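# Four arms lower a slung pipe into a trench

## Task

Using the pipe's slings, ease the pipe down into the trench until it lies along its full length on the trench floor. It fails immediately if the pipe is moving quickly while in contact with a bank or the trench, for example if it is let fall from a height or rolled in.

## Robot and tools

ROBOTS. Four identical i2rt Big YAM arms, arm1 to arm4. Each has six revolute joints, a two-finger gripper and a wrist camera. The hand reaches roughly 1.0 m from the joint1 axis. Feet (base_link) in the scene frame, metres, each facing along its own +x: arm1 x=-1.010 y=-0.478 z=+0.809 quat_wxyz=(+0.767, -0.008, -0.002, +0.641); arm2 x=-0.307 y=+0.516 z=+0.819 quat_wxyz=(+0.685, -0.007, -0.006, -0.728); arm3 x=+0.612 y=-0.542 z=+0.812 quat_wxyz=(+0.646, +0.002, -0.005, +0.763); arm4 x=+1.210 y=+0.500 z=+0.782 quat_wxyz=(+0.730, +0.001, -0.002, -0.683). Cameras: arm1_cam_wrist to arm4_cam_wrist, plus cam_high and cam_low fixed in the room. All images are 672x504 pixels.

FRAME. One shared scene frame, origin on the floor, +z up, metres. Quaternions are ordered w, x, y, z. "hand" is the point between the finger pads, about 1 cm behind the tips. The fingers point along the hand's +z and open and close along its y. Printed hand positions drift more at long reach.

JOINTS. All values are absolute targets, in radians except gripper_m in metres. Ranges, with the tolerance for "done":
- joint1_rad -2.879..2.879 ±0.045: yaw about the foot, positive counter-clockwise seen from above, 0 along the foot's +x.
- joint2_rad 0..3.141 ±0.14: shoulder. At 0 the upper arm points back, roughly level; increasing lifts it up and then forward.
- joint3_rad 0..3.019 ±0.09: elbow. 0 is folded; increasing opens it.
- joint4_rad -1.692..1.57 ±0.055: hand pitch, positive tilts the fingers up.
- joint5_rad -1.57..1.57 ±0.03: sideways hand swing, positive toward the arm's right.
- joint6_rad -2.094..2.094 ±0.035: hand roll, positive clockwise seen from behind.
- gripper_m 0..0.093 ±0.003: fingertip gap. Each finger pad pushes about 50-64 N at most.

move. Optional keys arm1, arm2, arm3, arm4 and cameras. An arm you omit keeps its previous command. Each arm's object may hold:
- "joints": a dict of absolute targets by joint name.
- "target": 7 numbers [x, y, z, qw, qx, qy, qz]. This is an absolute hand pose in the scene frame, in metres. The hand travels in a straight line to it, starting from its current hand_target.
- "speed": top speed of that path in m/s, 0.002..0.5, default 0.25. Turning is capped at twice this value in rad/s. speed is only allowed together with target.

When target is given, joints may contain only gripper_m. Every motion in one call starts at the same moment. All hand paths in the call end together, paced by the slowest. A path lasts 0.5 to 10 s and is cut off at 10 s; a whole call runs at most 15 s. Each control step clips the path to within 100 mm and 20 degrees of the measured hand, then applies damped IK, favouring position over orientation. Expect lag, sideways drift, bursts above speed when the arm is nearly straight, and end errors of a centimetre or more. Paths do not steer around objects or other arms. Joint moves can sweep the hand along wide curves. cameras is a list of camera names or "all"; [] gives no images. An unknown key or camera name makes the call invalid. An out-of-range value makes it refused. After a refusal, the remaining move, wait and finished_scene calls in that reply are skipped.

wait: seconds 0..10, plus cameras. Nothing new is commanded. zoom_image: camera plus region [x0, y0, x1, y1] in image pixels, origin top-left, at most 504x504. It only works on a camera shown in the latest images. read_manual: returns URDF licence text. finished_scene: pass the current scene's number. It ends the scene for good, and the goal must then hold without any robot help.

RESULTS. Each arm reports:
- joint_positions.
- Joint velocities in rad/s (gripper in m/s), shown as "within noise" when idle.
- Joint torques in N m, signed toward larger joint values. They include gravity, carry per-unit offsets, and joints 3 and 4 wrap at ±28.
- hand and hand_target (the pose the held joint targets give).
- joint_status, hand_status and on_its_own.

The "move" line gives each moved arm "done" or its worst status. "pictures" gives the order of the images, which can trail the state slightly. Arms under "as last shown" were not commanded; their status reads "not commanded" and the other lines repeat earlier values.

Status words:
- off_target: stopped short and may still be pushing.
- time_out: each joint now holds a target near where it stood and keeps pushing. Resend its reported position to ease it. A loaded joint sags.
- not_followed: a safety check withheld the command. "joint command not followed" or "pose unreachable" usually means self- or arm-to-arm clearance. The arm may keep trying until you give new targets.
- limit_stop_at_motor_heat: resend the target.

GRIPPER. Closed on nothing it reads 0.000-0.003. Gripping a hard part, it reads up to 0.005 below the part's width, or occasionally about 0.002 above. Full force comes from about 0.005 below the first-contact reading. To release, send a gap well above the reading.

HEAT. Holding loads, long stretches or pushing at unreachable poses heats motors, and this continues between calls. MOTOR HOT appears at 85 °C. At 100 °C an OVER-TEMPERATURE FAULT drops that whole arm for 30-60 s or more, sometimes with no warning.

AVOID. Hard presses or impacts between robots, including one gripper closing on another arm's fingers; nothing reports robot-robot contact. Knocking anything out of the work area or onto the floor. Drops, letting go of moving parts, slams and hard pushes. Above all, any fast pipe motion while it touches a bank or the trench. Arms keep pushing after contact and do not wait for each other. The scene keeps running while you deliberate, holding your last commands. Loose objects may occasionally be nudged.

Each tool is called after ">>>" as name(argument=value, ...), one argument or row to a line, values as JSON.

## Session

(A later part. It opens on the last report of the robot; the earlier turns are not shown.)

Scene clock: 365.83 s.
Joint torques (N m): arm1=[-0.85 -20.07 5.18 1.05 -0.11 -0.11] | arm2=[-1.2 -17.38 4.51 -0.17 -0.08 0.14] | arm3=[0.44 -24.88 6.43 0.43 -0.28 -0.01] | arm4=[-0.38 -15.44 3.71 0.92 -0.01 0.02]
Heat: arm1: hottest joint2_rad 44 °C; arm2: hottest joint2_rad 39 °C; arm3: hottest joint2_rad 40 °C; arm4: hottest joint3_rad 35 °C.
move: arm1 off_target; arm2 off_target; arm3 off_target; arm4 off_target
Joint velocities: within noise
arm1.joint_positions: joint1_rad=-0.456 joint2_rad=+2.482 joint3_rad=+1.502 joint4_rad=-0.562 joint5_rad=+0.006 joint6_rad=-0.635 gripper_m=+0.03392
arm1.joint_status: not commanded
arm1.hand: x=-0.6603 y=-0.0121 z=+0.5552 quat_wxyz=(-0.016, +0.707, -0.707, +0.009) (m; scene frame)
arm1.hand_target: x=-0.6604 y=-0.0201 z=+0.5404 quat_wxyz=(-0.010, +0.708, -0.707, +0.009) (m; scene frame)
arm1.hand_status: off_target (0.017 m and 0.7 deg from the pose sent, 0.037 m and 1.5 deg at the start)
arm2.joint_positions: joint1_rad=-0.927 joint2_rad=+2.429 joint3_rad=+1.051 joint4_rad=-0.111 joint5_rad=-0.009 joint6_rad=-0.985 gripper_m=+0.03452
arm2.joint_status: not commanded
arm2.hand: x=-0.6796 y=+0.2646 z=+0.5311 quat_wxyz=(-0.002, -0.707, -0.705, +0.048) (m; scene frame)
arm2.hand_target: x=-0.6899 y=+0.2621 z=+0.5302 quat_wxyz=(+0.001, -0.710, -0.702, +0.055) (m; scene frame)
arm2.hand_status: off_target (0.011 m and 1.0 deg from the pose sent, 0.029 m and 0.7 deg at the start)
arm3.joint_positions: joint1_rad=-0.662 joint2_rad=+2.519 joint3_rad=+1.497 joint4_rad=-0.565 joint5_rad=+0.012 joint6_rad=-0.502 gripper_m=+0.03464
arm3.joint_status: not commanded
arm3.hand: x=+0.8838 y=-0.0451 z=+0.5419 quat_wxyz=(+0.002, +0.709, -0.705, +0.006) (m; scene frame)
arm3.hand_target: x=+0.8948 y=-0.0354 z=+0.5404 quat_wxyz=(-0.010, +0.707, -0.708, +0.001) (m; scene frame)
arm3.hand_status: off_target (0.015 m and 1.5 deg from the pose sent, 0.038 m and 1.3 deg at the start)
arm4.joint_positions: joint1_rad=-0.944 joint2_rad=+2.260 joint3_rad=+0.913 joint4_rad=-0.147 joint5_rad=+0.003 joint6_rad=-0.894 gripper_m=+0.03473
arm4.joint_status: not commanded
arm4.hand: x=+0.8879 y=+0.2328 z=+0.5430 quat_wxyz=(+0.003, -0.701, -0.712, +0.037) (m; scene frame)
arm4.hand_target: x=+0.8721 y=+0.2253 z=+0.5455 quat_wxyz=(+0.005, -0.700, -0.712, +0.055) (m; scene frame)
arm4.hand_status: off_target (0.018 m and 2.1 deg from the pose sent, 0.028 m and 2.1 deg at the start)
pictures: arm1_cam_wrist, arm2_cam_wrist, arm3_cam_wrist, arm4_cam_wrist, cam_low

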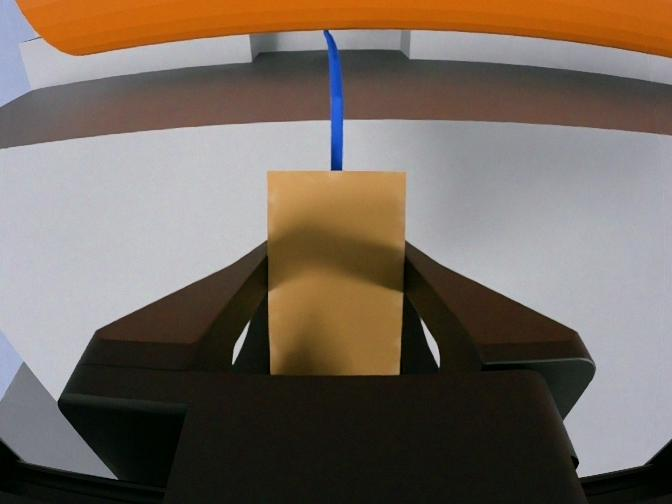

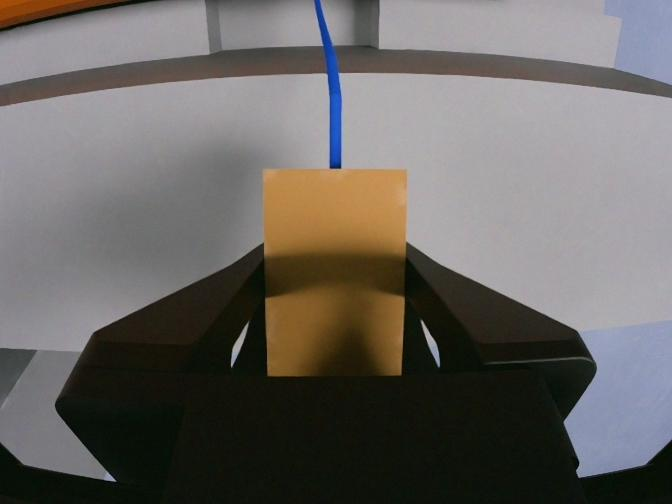

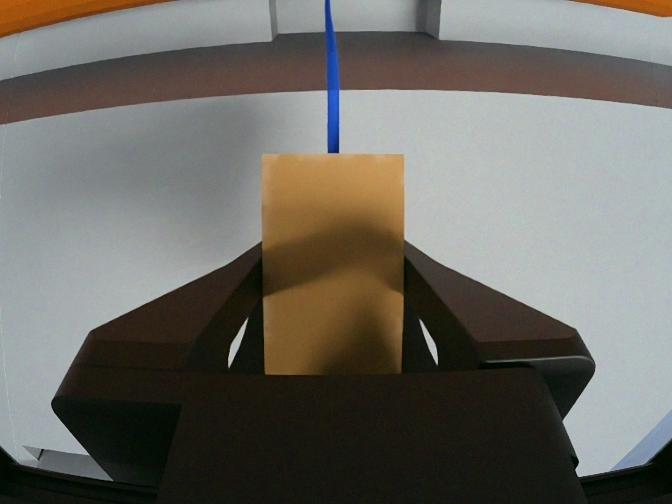

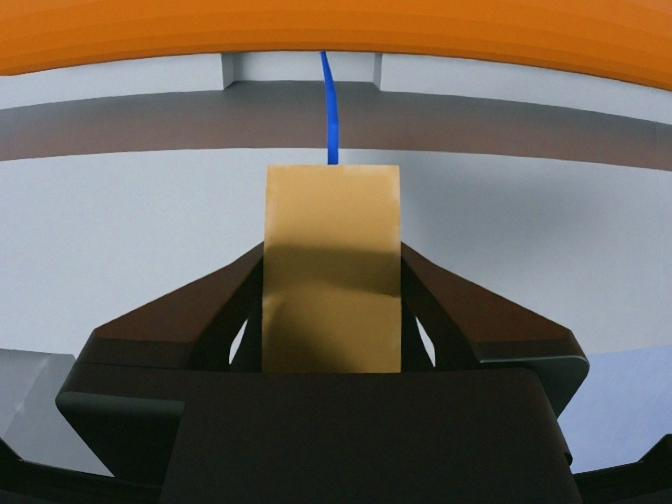

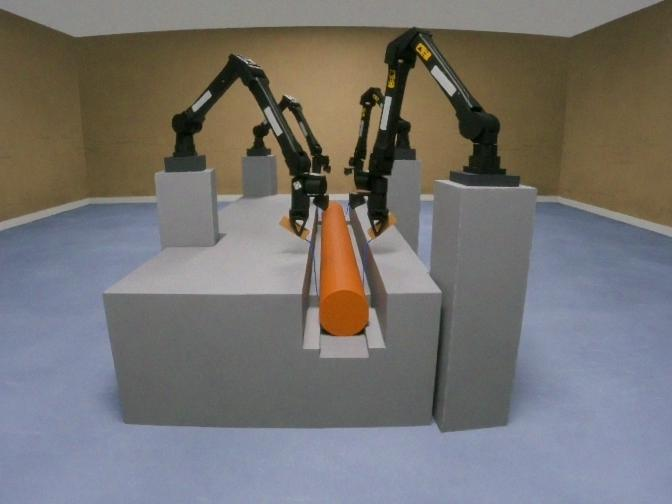

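>>> move(
  arm1={"target": [-0.663, -0.045, 0.505, -0.183, 0.683, -0.683, -0.183], "speed": 0.1},
  arm2={"target": [-0.690, 0.258, 0.505, -0.183, -0.683, -0.683, 0.183], "speed": 0.1},
  arm3={"target": [0.892, -0.040, 0.505, -0.183, 0.683, -0.683, -0.183], "speed": 0.1},
  arm4={"target": [0.872, 0.248, 0.505, -0.183, -0.683, -0.683, 0.183], "speed": 0.1},
  cameras=["cam_low", "arm1_cam_wrist", "arm2_cam_wrist", "arm3_cam_wrist", "arm4_cam_wrist"],
)

>>> zoom_image(
  camera="cam_low",
  region=[270, 180, 410, 260],
)

Scene clock: 388.97 s.
Joint torques (N m): arm1=[-1.38 -17.9 2.8 1.8 -0.4 -0.11] | arm2=[-1.55 -17.44 2.03 0.66 -0.63 0.02] | arm3=[0.5 -22.89 2.74 1.44 -0.53 0] | arm4=[-0.03 -15.21 0.43 1.24 -0.41 0.01]
Heat: arm1: hottest joint2_rad 43 °C; arm2: hottest joint2_rad 37 °C; arm3: hottest joint2_rad 40 °C; arm4: hottest joint2_rad 33 °C.
move: arm1 off_target; arm2 done; arm3 done; arm4 done
Joint velocities: within noise
arm1.joint_positions: joint1_rad=-0.594 joint2_rad=+2.527 joint3_rad=+1.217 joint4_rad=+0.139 joint5_rad=-0.371 joint6_rad=-0.692 gripper_m=+0.03392
arm1.joint_status: not commanded
arm1.hand: x=-0.6596 y=-0.0365 z=+0.5183 quat_wxyz=(-0.187, +0.682, -0.683, -0.183) (m; scene frame)
arm1.hand_target: x=-0.6631 y=-0.0450 z=+0.5055 quat_wxyz=(-0.183, +0.683, -0.683, -0.183) (m; scene frame)
arm1.hand_status: off_target (0.016 m and 0.5 deg from the pose sent, 0.060 m and 29.5 deg at the start)
arm2.joint_positions: joint1_rad=-1.079 joint2_rad=+2.548 joint3_rad=+1.051 joint4_rad=+0.129 joint5_rad=-0.457 joint6_rad=-1.094 gripper_m=+0.03452
arm2.joint_status: not commanded
arm2.hand: x=-0.6833 y=+0.2550 z=+0.5061 quat_wxyz=(-0.186, -0.683, -0.685, +0.173) (m; scene frame)
arm2.hand_target: x=-0.6899 y=+0.2581 z=+0.5050 quat_wxyz=(-0.183, -0.683, -0.683, +0.183) (m; scene frame)
arm2.hand_status: done (0.007 m and 1.2 deg from the pose sent, 0.029 m and 26.2 deg at the start)
arm3.joint_positions: joint1_rad=-0.749 joint2_rad=+2.565 joint3_rad=+1.247 joint4_rad=+0.181 joint5_rad=-0.276 joint6_rad=-0.527 gripper_m=+0.03464
arm3.joint_status: not commanded
arm3.hand: x=+0.8894 y=-0.0365 z=+0.5104 quat_wxyz=(-0.181, +0.685, -0.682, -0.182) (m; scene frame)
arm3.hand_target: x=+0.8918 y=-0.0401 z=+0.5051 quat_wxyz=(-0.183, +0.683, -0.683, -0.183) (m; scene frame)
arm3.hand_status: done (0.007 m and 0.4 deg from the pose sent, 0.038 m and 30.6 deg at the start)
arm4.joint_positions: joint1_rad=-1.174 joint2_rad=+2.429 joint3_rad=+0.876 joint4_rad=+0.219 joint5_rad=-0.457 joint6_rad=-1.043 gripper_m=+0.03473
arm4.joint_status: not commanded
arm4.hand: x=+0.8752 y=+0.2472 z=+0.5038 quat_wxyz=(-0.185, -0.688, -0.680, +0.174) (m; scene frame)
arm4.hand_target: x=+0.8718 y=+0.2480 z=+0.5051 quat_wxyz=(-0.183, -0.683, -0.683, +0.183) (m; scene frame)
arm4.hand_status: done (0.004 m and 1.3 deg from the pose sent, 0.044 m and 27.4 deg at the start)
pictures: arm1_cam_wrist, arm2_cam_wrist, arm3_cam_wrist, arm4_cam_wrist, cam_low

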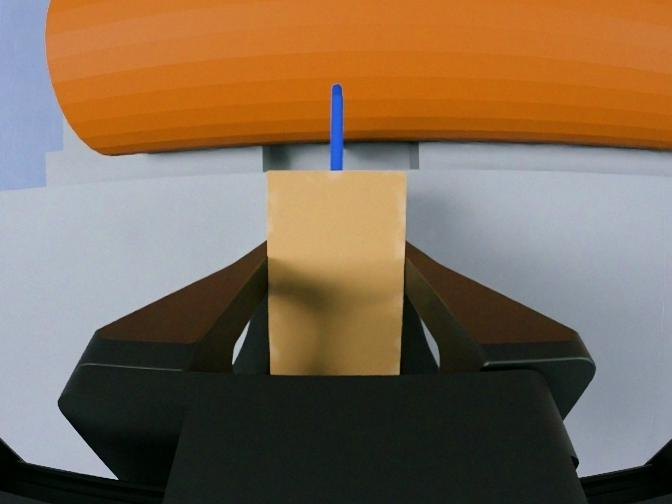

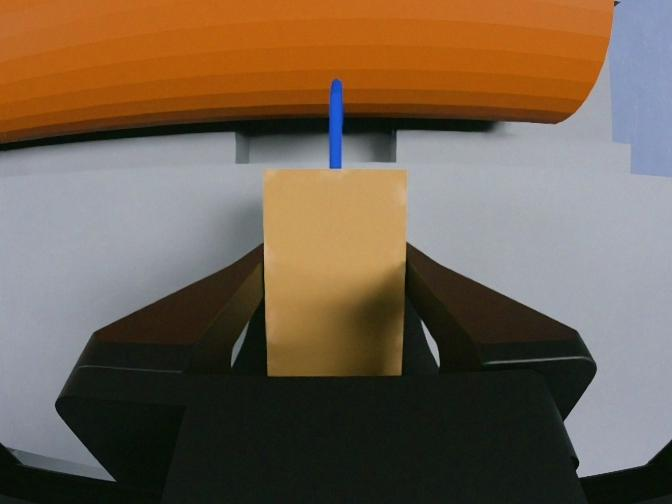

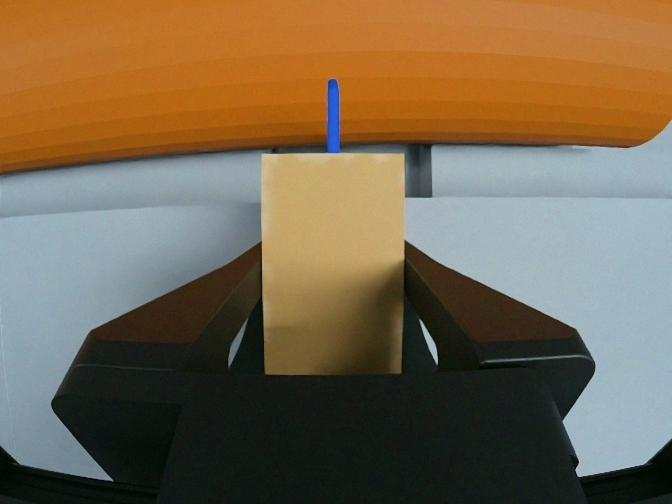

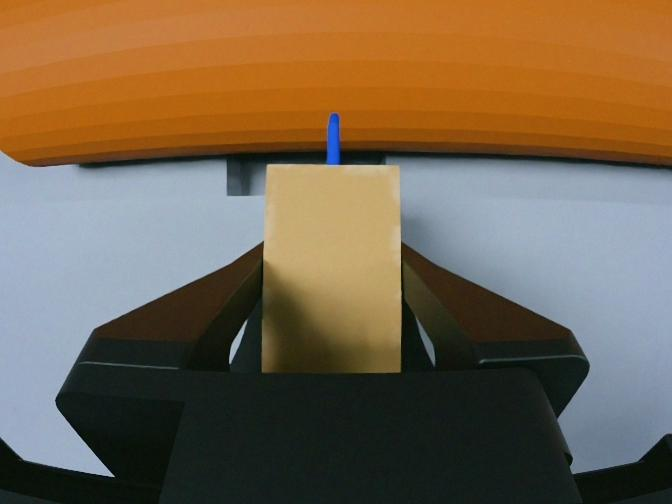

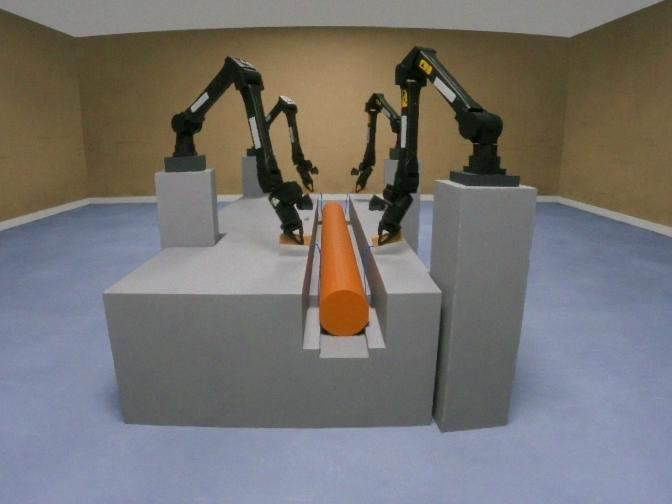

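Scaled by 3.600.

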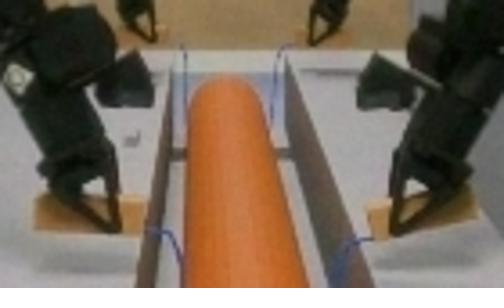

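>>> move(
  arm1={"target": [-0.663, -0.053, 0.455, -0.183, 0.683, -0.683, -0.183], "speed": 0.04},
  arm2={"target": [-0.690, 0.265, 0.459, -0.183, -0.683, -0.683, 0.183], "speed": 0.04},
  arm3={"target": [0.892, -0.049, 0.456, -0.183, 0.683, -0.683, -0.183], "speed": 0.04},
  arm4={"target": [0.872, 0.262, 0.460, -0.183, -0.683, -0.683, 0.183], "speed": 0.04},
  cameras=["cam_low", "arm1_cam_wrist", "arm2_cam_wrist", "arm3_cam_wrist", "arm4_cam_wrist"],
)

>>> zoom_image(
  camera="cam_low",
  region=[270, 180, 410, 260],
)

Scene clock: 395.23 s.
Joint torques (N m): arm1=[-1.14 -17.67 3.79 1.85 -0.28 -0.1] | arm2=[-1.79 -16.67 2.7 0.62 -0.48 0.03] | arm3=[0.5 -21.48 3.79 1.4 -0.32 -0.06] | arm4=[-0.44 -12.75 1.73 1.2 0.32 0.04]
Heat: arm1: hottest joint2_rad 42 °C; arm2: hottest joint2_rad 37 °C; arm3: hottest joint2_rad 40 °C; arm4: hottest joint2_rad 33 °C.
move: arm1 off_target; arm2 off_target; arm3 off_target; arm4 off_target
Joint velocities: within noise
arm1.joint_positions: joint1_rad=-0.603 joint2_rad=+2.647 joint3_rad=+1.260 joint4_rad=+0.197 joint5_rad=-0.378 joint6_rad=-0.702 gripper_m=+0.03392
arm1.joint_status: not commanded
arm1.hand: x=-0.6673 y=-0.0508 z=+0.4676 quat_wxyz=(-0.179, +0.683, -0.684, -0.185) (m; scene frame)
arm1.hand_target: x=-0.6633 y=-0.0533 z=+0.4555 quat_wxyz=(-0.183, +0.683, -0.683, -0.183) (m; scene frame)
arm1.hand_status: off_target (0.014 m and 0.5 deg from the pose sent, 0.065 m and 0.4 deg at the start)
arm2.joint_positions: joint1_rad=-1.094 joint2_rad=+2.661 joint3_rad=+1.111 joint4_rad=+0.169 joint5_rad=-0.464 joint6_rad=-1.111 gripper_m=+0.03452
arm2.joint_status: not commanded
arm2.hand: x=-0.6795 y=+0.2625 z=+0.4642 quat_wxyz=(-0.189, -0.683, -0.684, +0.171) (m; scene frame)
arm2.hand_target: x=-0.6898 y=+0.2652 z=+0.4593 quat_wxyz=(-0.183, -0.683, -0.683, +0.183) (m; scene frame)
arm2.hand_status: off_target (0.012 m and 1.5 deg from the pose sent, 0.049 m and 1.2 deg at the start)
arm3.joint_positions: joint1_rad=-0.759 joint2_rad=+2.673 joint3_rad=+1.286 joint4_rad=+0.240 joint5_rad=-0.286 joint6_rad=-0.532 gripper_m=+0.03464
arm3.joint_status: not commanded
arm3.hand: x=+0.8858 y=-0.0497 z=+0.4649 quat_wxyz=(-0.177, +0.684, -0.684, -0.184) (m; scene frame)
arm3.hand_target: x=+0.8919 y=-0.0492 z=+0.4564 quat_wxyz=(-0.183, +0.683, -0.683, -0.183) (m; scene frame)
arm3.hand_status: off_target (0.011 m and 0.7 deg from the pose sent, 0.056 m and 0.4 deg at the start)
arm4.joint_positions: joint1_rad=-1.205 joint2_rad=+2.532 joint3_rad=+0.910 joint4_rad=+0.275 joint5_rad=-0.485 joint6_rad=-1.084 gripper_m=+0.03473
arm4.joint_status: not commanded
arm4.hand: x=+0.8798 y=+0.2586 z=+0.4706 quat_wxyz=(-0.194, -0.683, -0.682, +0.178) (m; scene frame)
arm4.hand_target: x=+0.8724 y=+0.2622 z=+0.4604 quat_wxyz=(-0.183, -0.683, -0.683, +0.183) (m; scene frame)
arm4.hand_status: off_target (0.014 m and 1.4 deg from the pose sent, 0.046 m and 1.3 deg at the start)
pictures: arm1_cam_wrist, arm2_cam_wrist, arm3_cam_wrist, arm4_cam_wrist, cam_low

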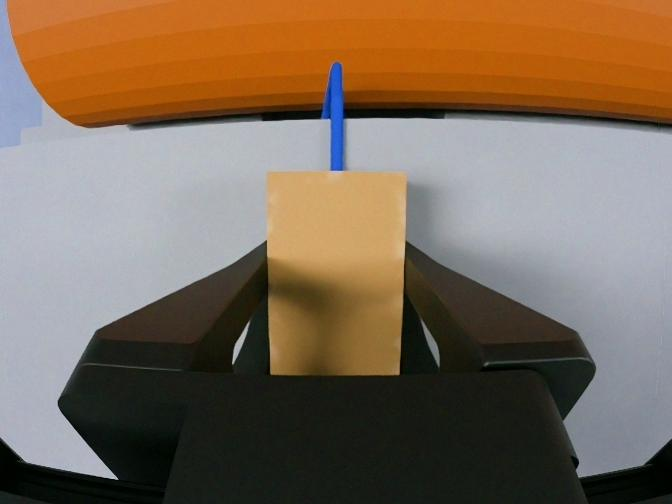

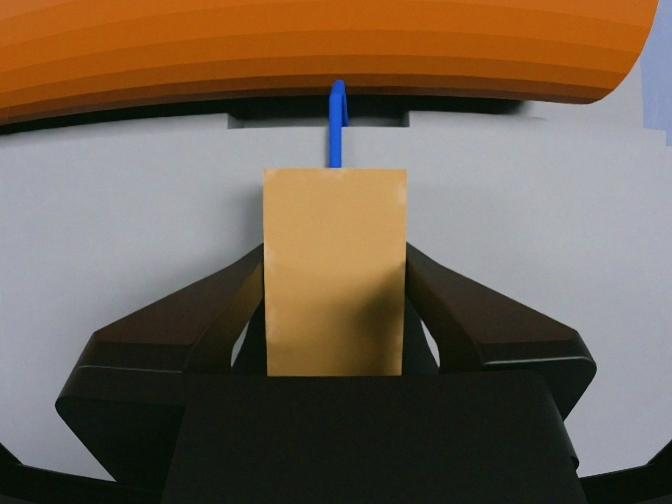

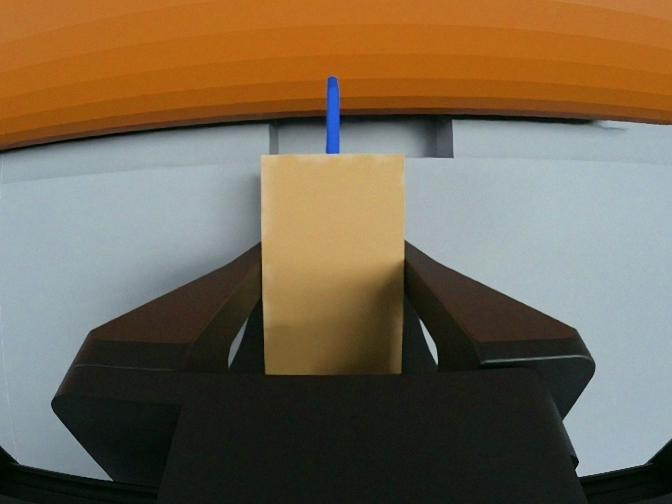

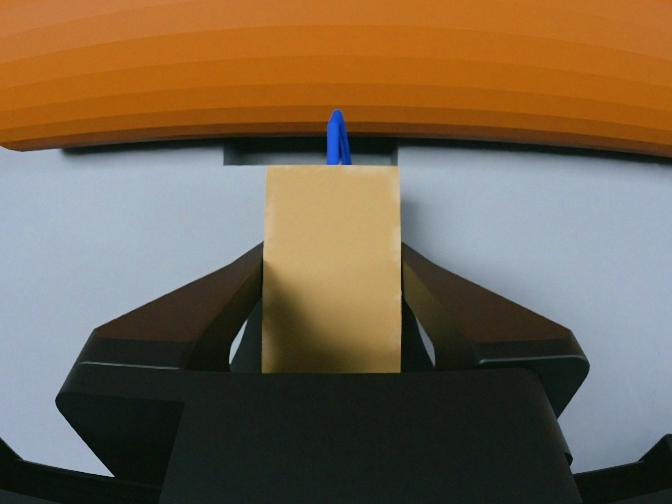

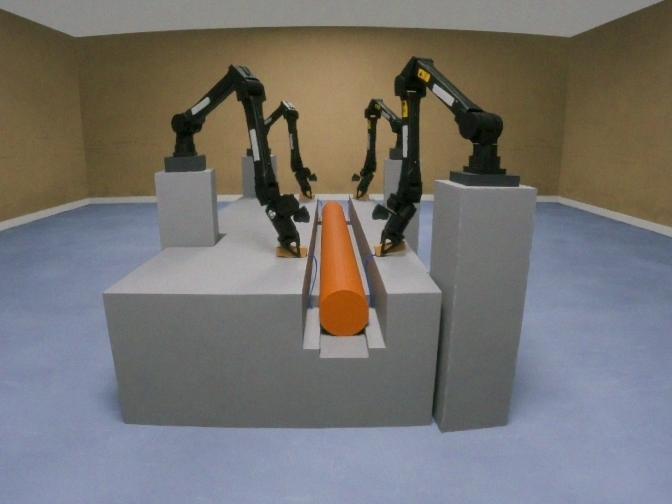

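Scaled by 3.600.

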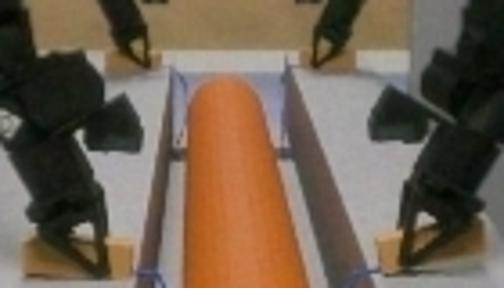

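>>> move(
  arm1={"target": [-0.663, -0.053, 0.446, -0.183, 0.683, -0.683, -0.183], "speed": 0.03},
  arm2={"target": [-0.690, 0.265, 0.453, -0.183, -0.683, -0.683, 0.183], "speed": 0.03},
  arm3={"target": [0.892, -0.049, 0.449, -0.183, 0.683, -0.683, -0.183], "speed": 0.03},
  arm4={"target": [0.872, 0.262, 0.450, -0.183, -0.683, -0.683, 0.183], "speed": 0.03},
  cameras=[],
)

>>> move(
  arm1={"joints": {"gripper_m": 0.075}},
  arm2={"joints": {"gripper_m": 0.075}},
  arm3={"joints": {"gripper_m": 0.075}},
  arm4={"joints": {"gripper_m": 0.075}},
)

Scene clock: 400.47 s.
Joint torques (N m): arm1=[-1.2 -15.91 4.71 1.8 -0.08 -0.05] | arm2=[-1.79 -15.33 3.56 0.8 -0.44 0.03] | arm3=[0.56 -20.13 4.55 1.46 -0.18 -0.03] | arm4=[-0.15 -11.05 2.73 1.32 0.78 0.07]
Heat: arm1: hottest joint2_rad 41 °C; arm2: hottest joint2_rad 37 °C; arm3: hottest joint2_rad 39 °C; arm4: hottest joint2_rad 33 °C.
move: arm1 off_target; arm2 off_target; arm3 off_target; arm4 off_target
Joint velocities: within noise
arm1.joint_positions: joint1_rad=-0.605 joint2_rad=+2.650 joint3_rad=+1.260 joint4_rad=+0.201 joint5_rad=-0.382 joint6_rad=-0.704 gripper_m=+0.03392
arm1.joint_status: not commanded
arm1.hand: x=-0.6670 y=-0.0511 z=+0.4667 quat_wxyz=(-0.180, +0.683, -0.683, -0.186) (m; scene frame)
arm1.hand_target: x=-0.6638 y=-0.0538 z=+0.4470 quat_wxyz=(-0.183, +0.683, -0.683, -0.183) (m; scene frame)
arm1.hand_status: off_target (0.021 m and 0.5 deg from the pose sent, 0.022 m and 0.5 deg at the start)
arm2.joint_positions: joint1_rad=-1.094 joint2_rad=+2.662 joint3_rad=+1.112 joint4_rad=+0.170 joint5_rad=-0.465 joint6_rad=-1.111 gripper_m=+0.03452
arm2.joint_status: not commanded
arm2.hand: x=-0.6795 y=+0.2623 z=+0.4639 quat_wxyz=(-0.189, -0.683, -0.684, +0.172) (m; scene frame)
arm2.hand_target: x=-0.6895 y=+0.2652 z=+0.4535 quat_wxyz=(-0.183, -0.683, -0.683, +0.183) (m; scene frame)
arm2.hand_status: off_target (0.015 m and 1.5 deg from the pose sent, 0.016 m and 1.5 deg at the start)
arm3.joint_positions: joint1_rad=-0.759 joint2_rad=+2.676 joint3_rad=+1.286 joint4_rad=+0.245 joint5_rad=-0.289 joint6_rad=-0.534 gripper_m=+0.03464
arm3.joint_status: not commanded
arm3.hand: x=+0.8853 y=-0.0495 z=+0.4642 quat_wxyz=(-0.177, +0.685, -0.682, -0.185) (m; scene frame)
arm3.hand_target: x=+0.8916 y=-0.0496 z=+0.4497 quat_wxyz=(-0.183, +0.683, -0.683, -0.183) (m; scene frame)
arm3.hand_status: off_target (0.017 m and 0.7 deg from the pose sent, 0.017 m and 0.8 deg at the start)
arm4.joint_positions: joint1_rad=-1.209 joint2_rad=+2.540 joint3_rad=+0.912 joint4_rad=+0.284 joint5_rad=-0.498 joint6_rad=-1.087 gripper_m=+0.03473
arm4.joint_status: not commanded
arm4.hand: x=+0.8800 y=+0.2582 z=+0.4694 quat_wxyz=(-0.198, -0.681, -0.681, +0.182) (m; scene frame)
arm4.hand_target: x=+0.8726 y=+0.2623 z=+0.4512 quat_wxyz=(-0.183, -0.683, -0.683, +0.183) (m; scene frame)
arm4.hand_status: off_target (0.021 m and 1.8 deg from the pose sent, 0.022 m and 1.4 deg at the start)
pictures: none
No camera images: "cameras" was empty.

Scene clock: 401.13 s.
Joint torques (N m): arm1=[-1.03 -17.73 3.64 1.72 -0.12 -0.1] | arm2=[-1.67 -15.79 2.95 0.61 -0.07 0.11] | arm3=[0.62 -21.19 3.21 1.29 -0.23 -0.02] | arm4=[-0.21 -12.51 1.84 1.16 0.74 0.21]
Heat: arm1: hottest joint2_rad 41 °C; arm2: hottest joint2_rad 37 °C; arm3: hottest joint2_rad 39 °C; arm4: hottest joint2_rad 33 °C.
move: arm1 done; arm2 done; arm3 done; arm4 done
Joint velocities: within noise
arm1.joint_positions: joint1_rad=-0.605 joint2_rad=+2.659 joint3_rad=+1.277 joint4_rad=+0.206 joint5_rad=-0.381 joint6_rad=-0.705 gripper_m=+0.07493
arm1.joint_status: all done
arm1.hand: x=-0.6626 y=-0.0470 z=+0.4645 quat_wxyz=(-0.186, +0.683, -0.681, -0.186) (m; scene frame)
arm1.hand_target: x=-0.6637 y=-0.0536 z=+0.4471 quat_wxyz=(-0.183, +0.683, -0.683, -0.183) (m; scene frame)
arm1.hand_status: not commanded
arm2.joint_positions: joint1_rad=-1.095 joint2_rad=+2.665 joint3_rad=+1.120 joint4_rad=+0.176 joint5_rad=-0.474 joint6_rad=-1.118 gripper_m=+0.07494
arm2.joint_status: all done
arm2.hand: x=-0.6831 y=+0.2595 z=+0.4641 quat_wxyz=(-0.191, -0.679, -0.687, +0.179) (m; scene frame)
arm2.hand_target: x=-0.6895 y=+0.2652 z=+0.4536 quat_wxyz=(-0.183, -0.683, -0.683, +0.183) (m; scene frame)
arm2.hand_status: not commanded
arm3.joint_positions: joint1_rad=-0.760 joint2_rad=+2.684 joint3_rad=+1.305 joint4_rad=+0.250 joint5_rad=-0.288 joint6_rad=-0.535 gripper_m=+0.07493
arm3.joint_status: all done
arm3.hand: x=+0.8905 y=-0.0429 z=+0.4634 quat_wxyz=(-0.185, +0.684, -0.680, -0.186) (m; scene frame)
arm3.hand_target: x=+0.8916 y=-0.0497 z=+0.4497 quat_wxyz=(-0.183, +0.683, -0.683, -0.183) (m; scene frame)
arm3.hand_status: not commanded
arm4.joint_positions: joint1_rad=-1.208 joint2_rad=+2.555 joint3_rad=+0.923 joint4_rad=+0.287 joint5_rad=-0.497 joint6_rad=-1.098 gripper_m=+0.07487
arm4.joint_status: all done
arm4.hand: x=+0.8797 y=+0.2578 z=+0.4640 quat_wxyz=(-0.197, -0.677, -0.685, +0.183) (m; scene frame)
arm4.hand_target: x=+0.8729 y=+0.2624 z=+0.4511 quat_wxyz=(-0.183, -0.683, -0.683, +0.183) (m; scene frame)
arm4.hand_status: not commanded
pictures: arm1_cam_wrist, arm2_cam_wrist, arm3_cam_wrist, arm4_cam_wrist, cam_high, cam_low

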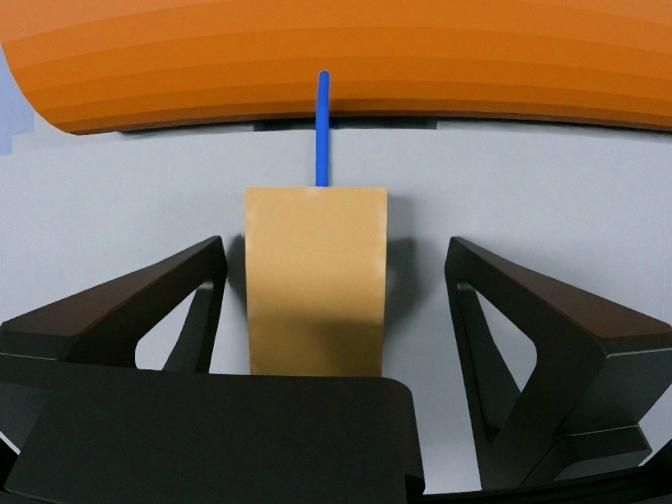

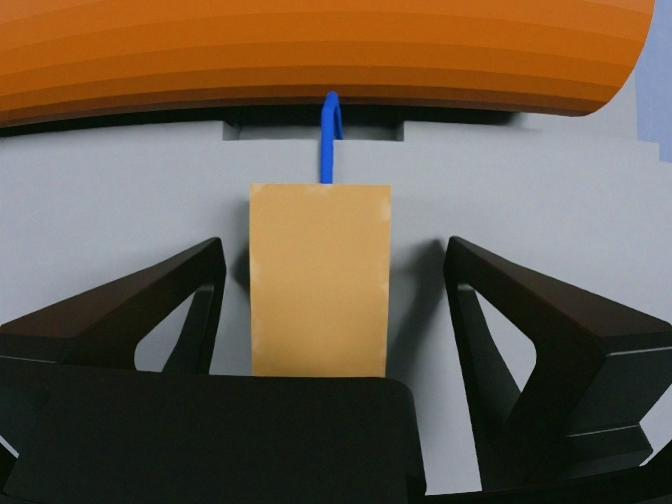

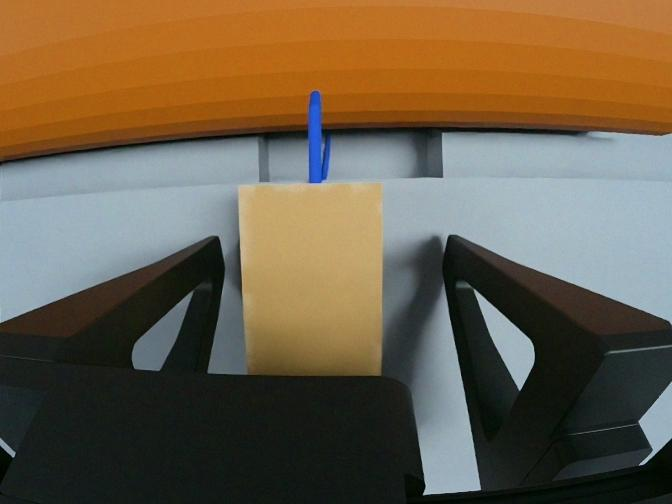

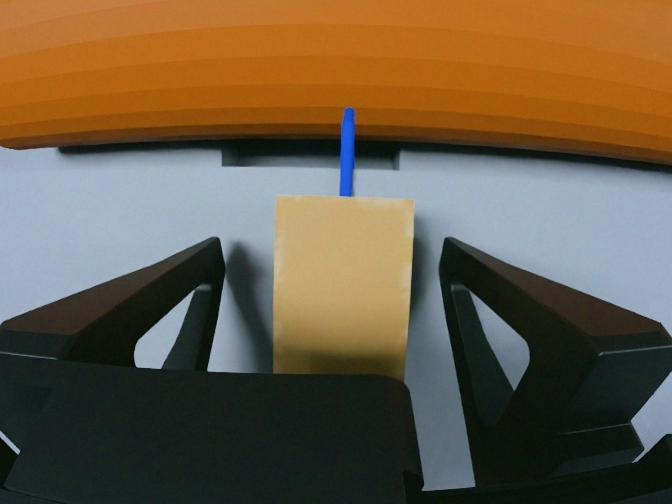

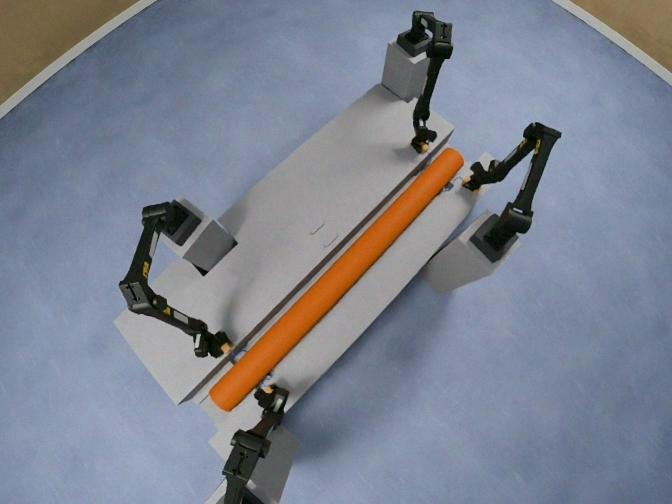

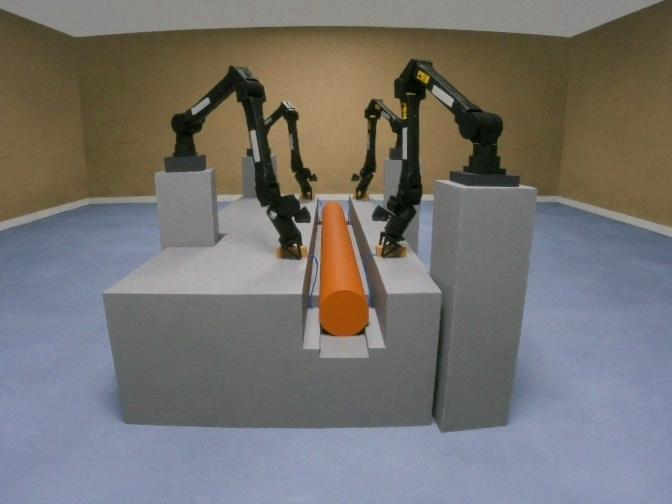

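>>> move(
  arm1={"target": [-0.670, -0.15, 0.65, -0.183, 0.683, -0.683, -0.183], "speed": 0.2},
  arm2={"target": [-0.690, 0.35, 0.65, -0.183, -0.683, -0.683, 0.183], "speed": 0.2},
  arm3={"target": [0.886, -0.15, 0.65, -0.183, 0.683, -0.683, -0.183], "speed": 0.2},
  arm4={"target": [0.872, 0.36, 0.65, -0.183, -0.683, -0.683, 0.183], "speed": 0.2},
)

>>> zoom_image(
  camera="cam_low",
  region=[270, 180, 410, 360],
)

Scene clock: 407.83 s.
Joint torques (N m): arm1=[-0.38 -16.32 3.41 0.66 -0.38 -0.1] | arm2=[-1.32 -14.92 3.11 -0.64 -0.59 0.05] | arm3=[0.79 -18.78 3.03 0.34 -0.53 -0.07] | arm4=[0.15 -12.28 2.14 -0.06 -0.39 0.02]
Heat: arm1: hottest joint2_rad 41 °C; arm2: hottest joint2_rad 37 °C; arm3: hottest joint2_rad 38 °C; arm4: hottest joint2_rad 32 °C.
move: arm1 done; arm2 done; arm3 done; arm4 done
Joint velocities: within noise
arm1.joint_positions: joint1_rad=-0.769 joint2_rad=+2.110 joint3_rad=+0.861 joint4_rad=+0.014 joint5_rad=-0.432 joint6_rad=-0.866 gripper_m=+0.07493
arm1.joint_status: not commanded
arm1.hand: x=-0.6675 y=-0.1464 z=+0.6514 quat_wxyz=(-0.189, +0.682, -0.683, -0.182) (m; scene frame)
arm1.hand_target: x=-0.6699 y=-0.1500 z=+0.6500 quat_wxyz=(-0.183, +0.683, -0.683, -0.183) (m; scene frame)
arm1.hand_status: done (0.005 m and 0.7 deg from the pose sent, 0.212 m and 0.5 deg at the start)
arm2.joint_positions: joint1_rad=-1.293 joint2_rad=+2.115 joint3_rad=+0.834 joint4_rad=-0.157 joint5_rad=-0.494 joint6_rad=-1.328 gripper_m=+0.07495
arm2.joint_status: not commanded
arm2.hand: x=-0.6951 y=+0.3450 z=+0.6529 quat_wxyz=(-0.178, -0.680, -0.685, +0.190) (m; scene frame)
arm2.hand_target: x=-0.6899 y=+0.3499 z=+0.6500 quat_wxyz=(-0.183, -0.683, -0.683, +0.183) (m; scene frame)
arm2.hand_status: done (0.008 m and 1.0 deg from the pose sent, 0.207 m and 1.2 deg at the start)
arm3.joint_positions: joint1_rad=-0.890 joint2_rad=+2.118 joint3_rad=+0.826 joint4_rad=+0.126 joint5_rad=-0.333 joint6_rad=-0.652 gripper_m=+0.07494
arm3.joint_status: not commanded
arm3.hand: x=+0.8859 y=-0.1481 z=+0.6507 quat_wxyz=(-0.186, +0.682, -0.683, -0.183) (m; scene frame)
arm3.hand_target: x=+0.8860 y=-0.1500 z=+0.6499 quat_wxyz=(-0.183, +0.683, -0.683, -0.183) (m; scene frame)
arm3.hand_status: done (0.002 m and 0.4 deg from the pose sent, 0.215 m and 0.6 deg at the start)
arm4.joint_positions: joint1_rad=-1.474 joint2_rad=+1.950 joint3_rad=+0.675 joint4_rad=-0.186 joint5_rad=-0.510 joint6_rad=-1.374 gripper_m=+0.07491
arm4.joint_status: not commanded
arm4.hand: x=+0.8676 y=+0.3586 z=+0.6501 quat_wxyz=(-0.179, -0.686, -0.680, +0.187) (m; scene frame)
arm4.hand_target: x=+0.8719 y=+0.3599 z=+0.6501 quat_wxyz=(-0.183, -0.683, -0.683, +0.183) (m; scene frame)
arm4.hand_status: done (0.005 m and 0.7 deg from the pose sent, 0.212 m and 1.8 deg at the start)
pictures: arm1_cam_wrist, arm2_cam_wrist, arm3_cam_wrist, arm4_cam_wrist, cam_high, cam_low

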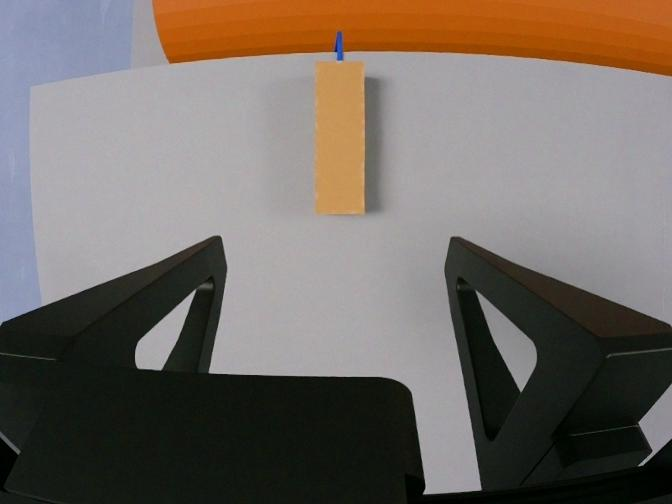

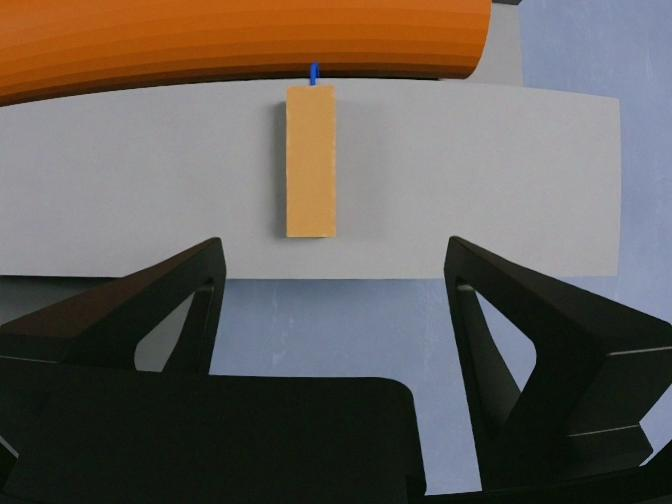

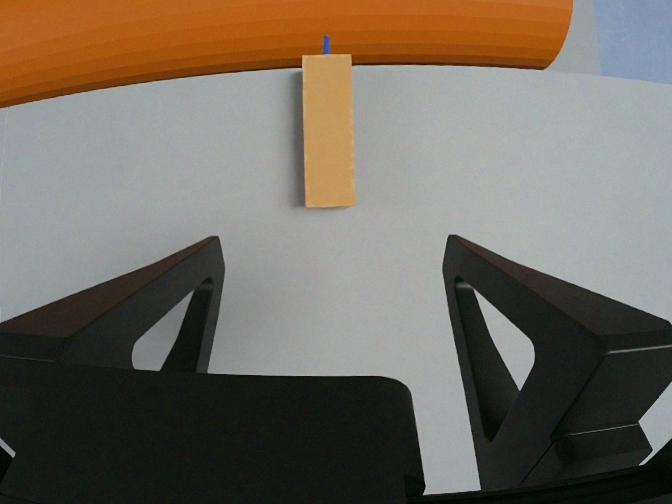

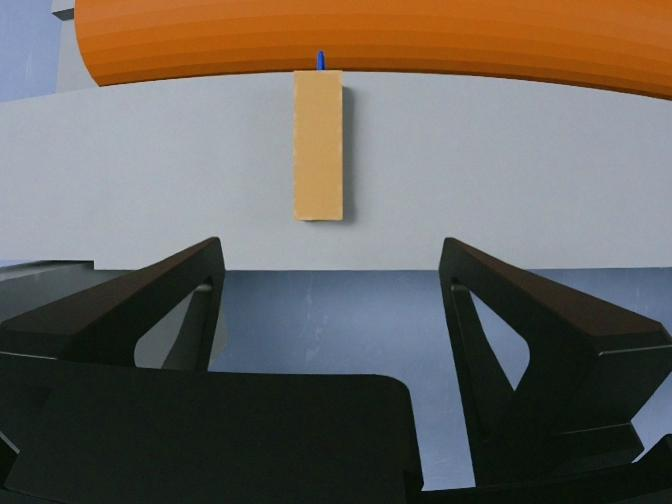

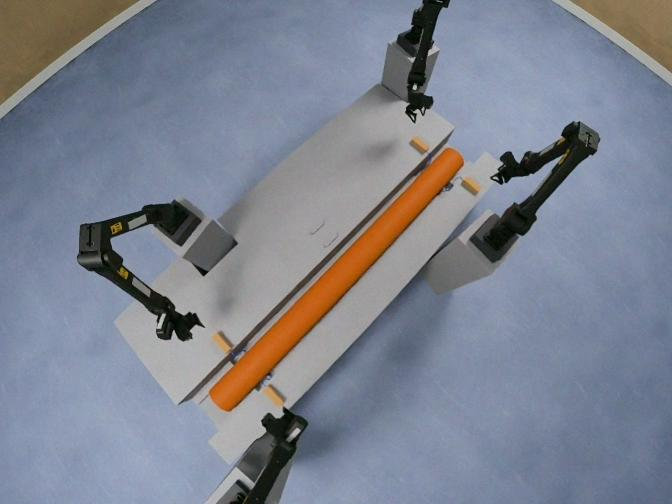

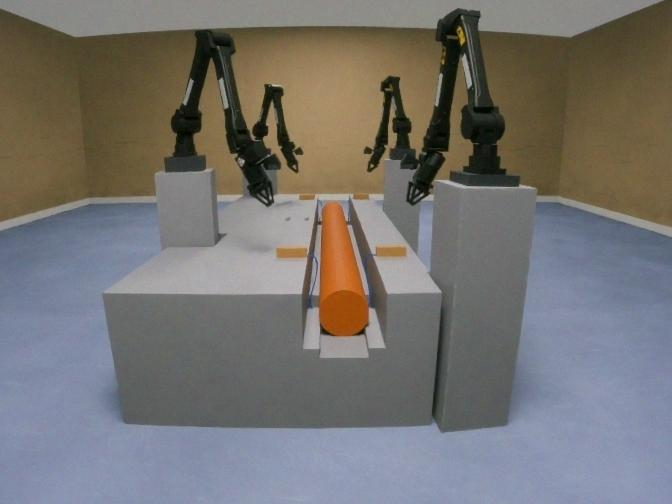

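Scaled by 2.800.

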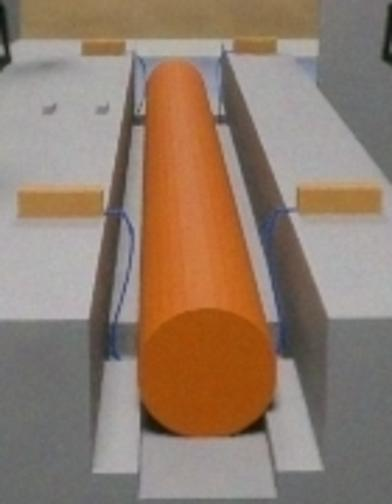

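>>> finished_scene(
  scene=1,
)

The scene is finished: the task was done.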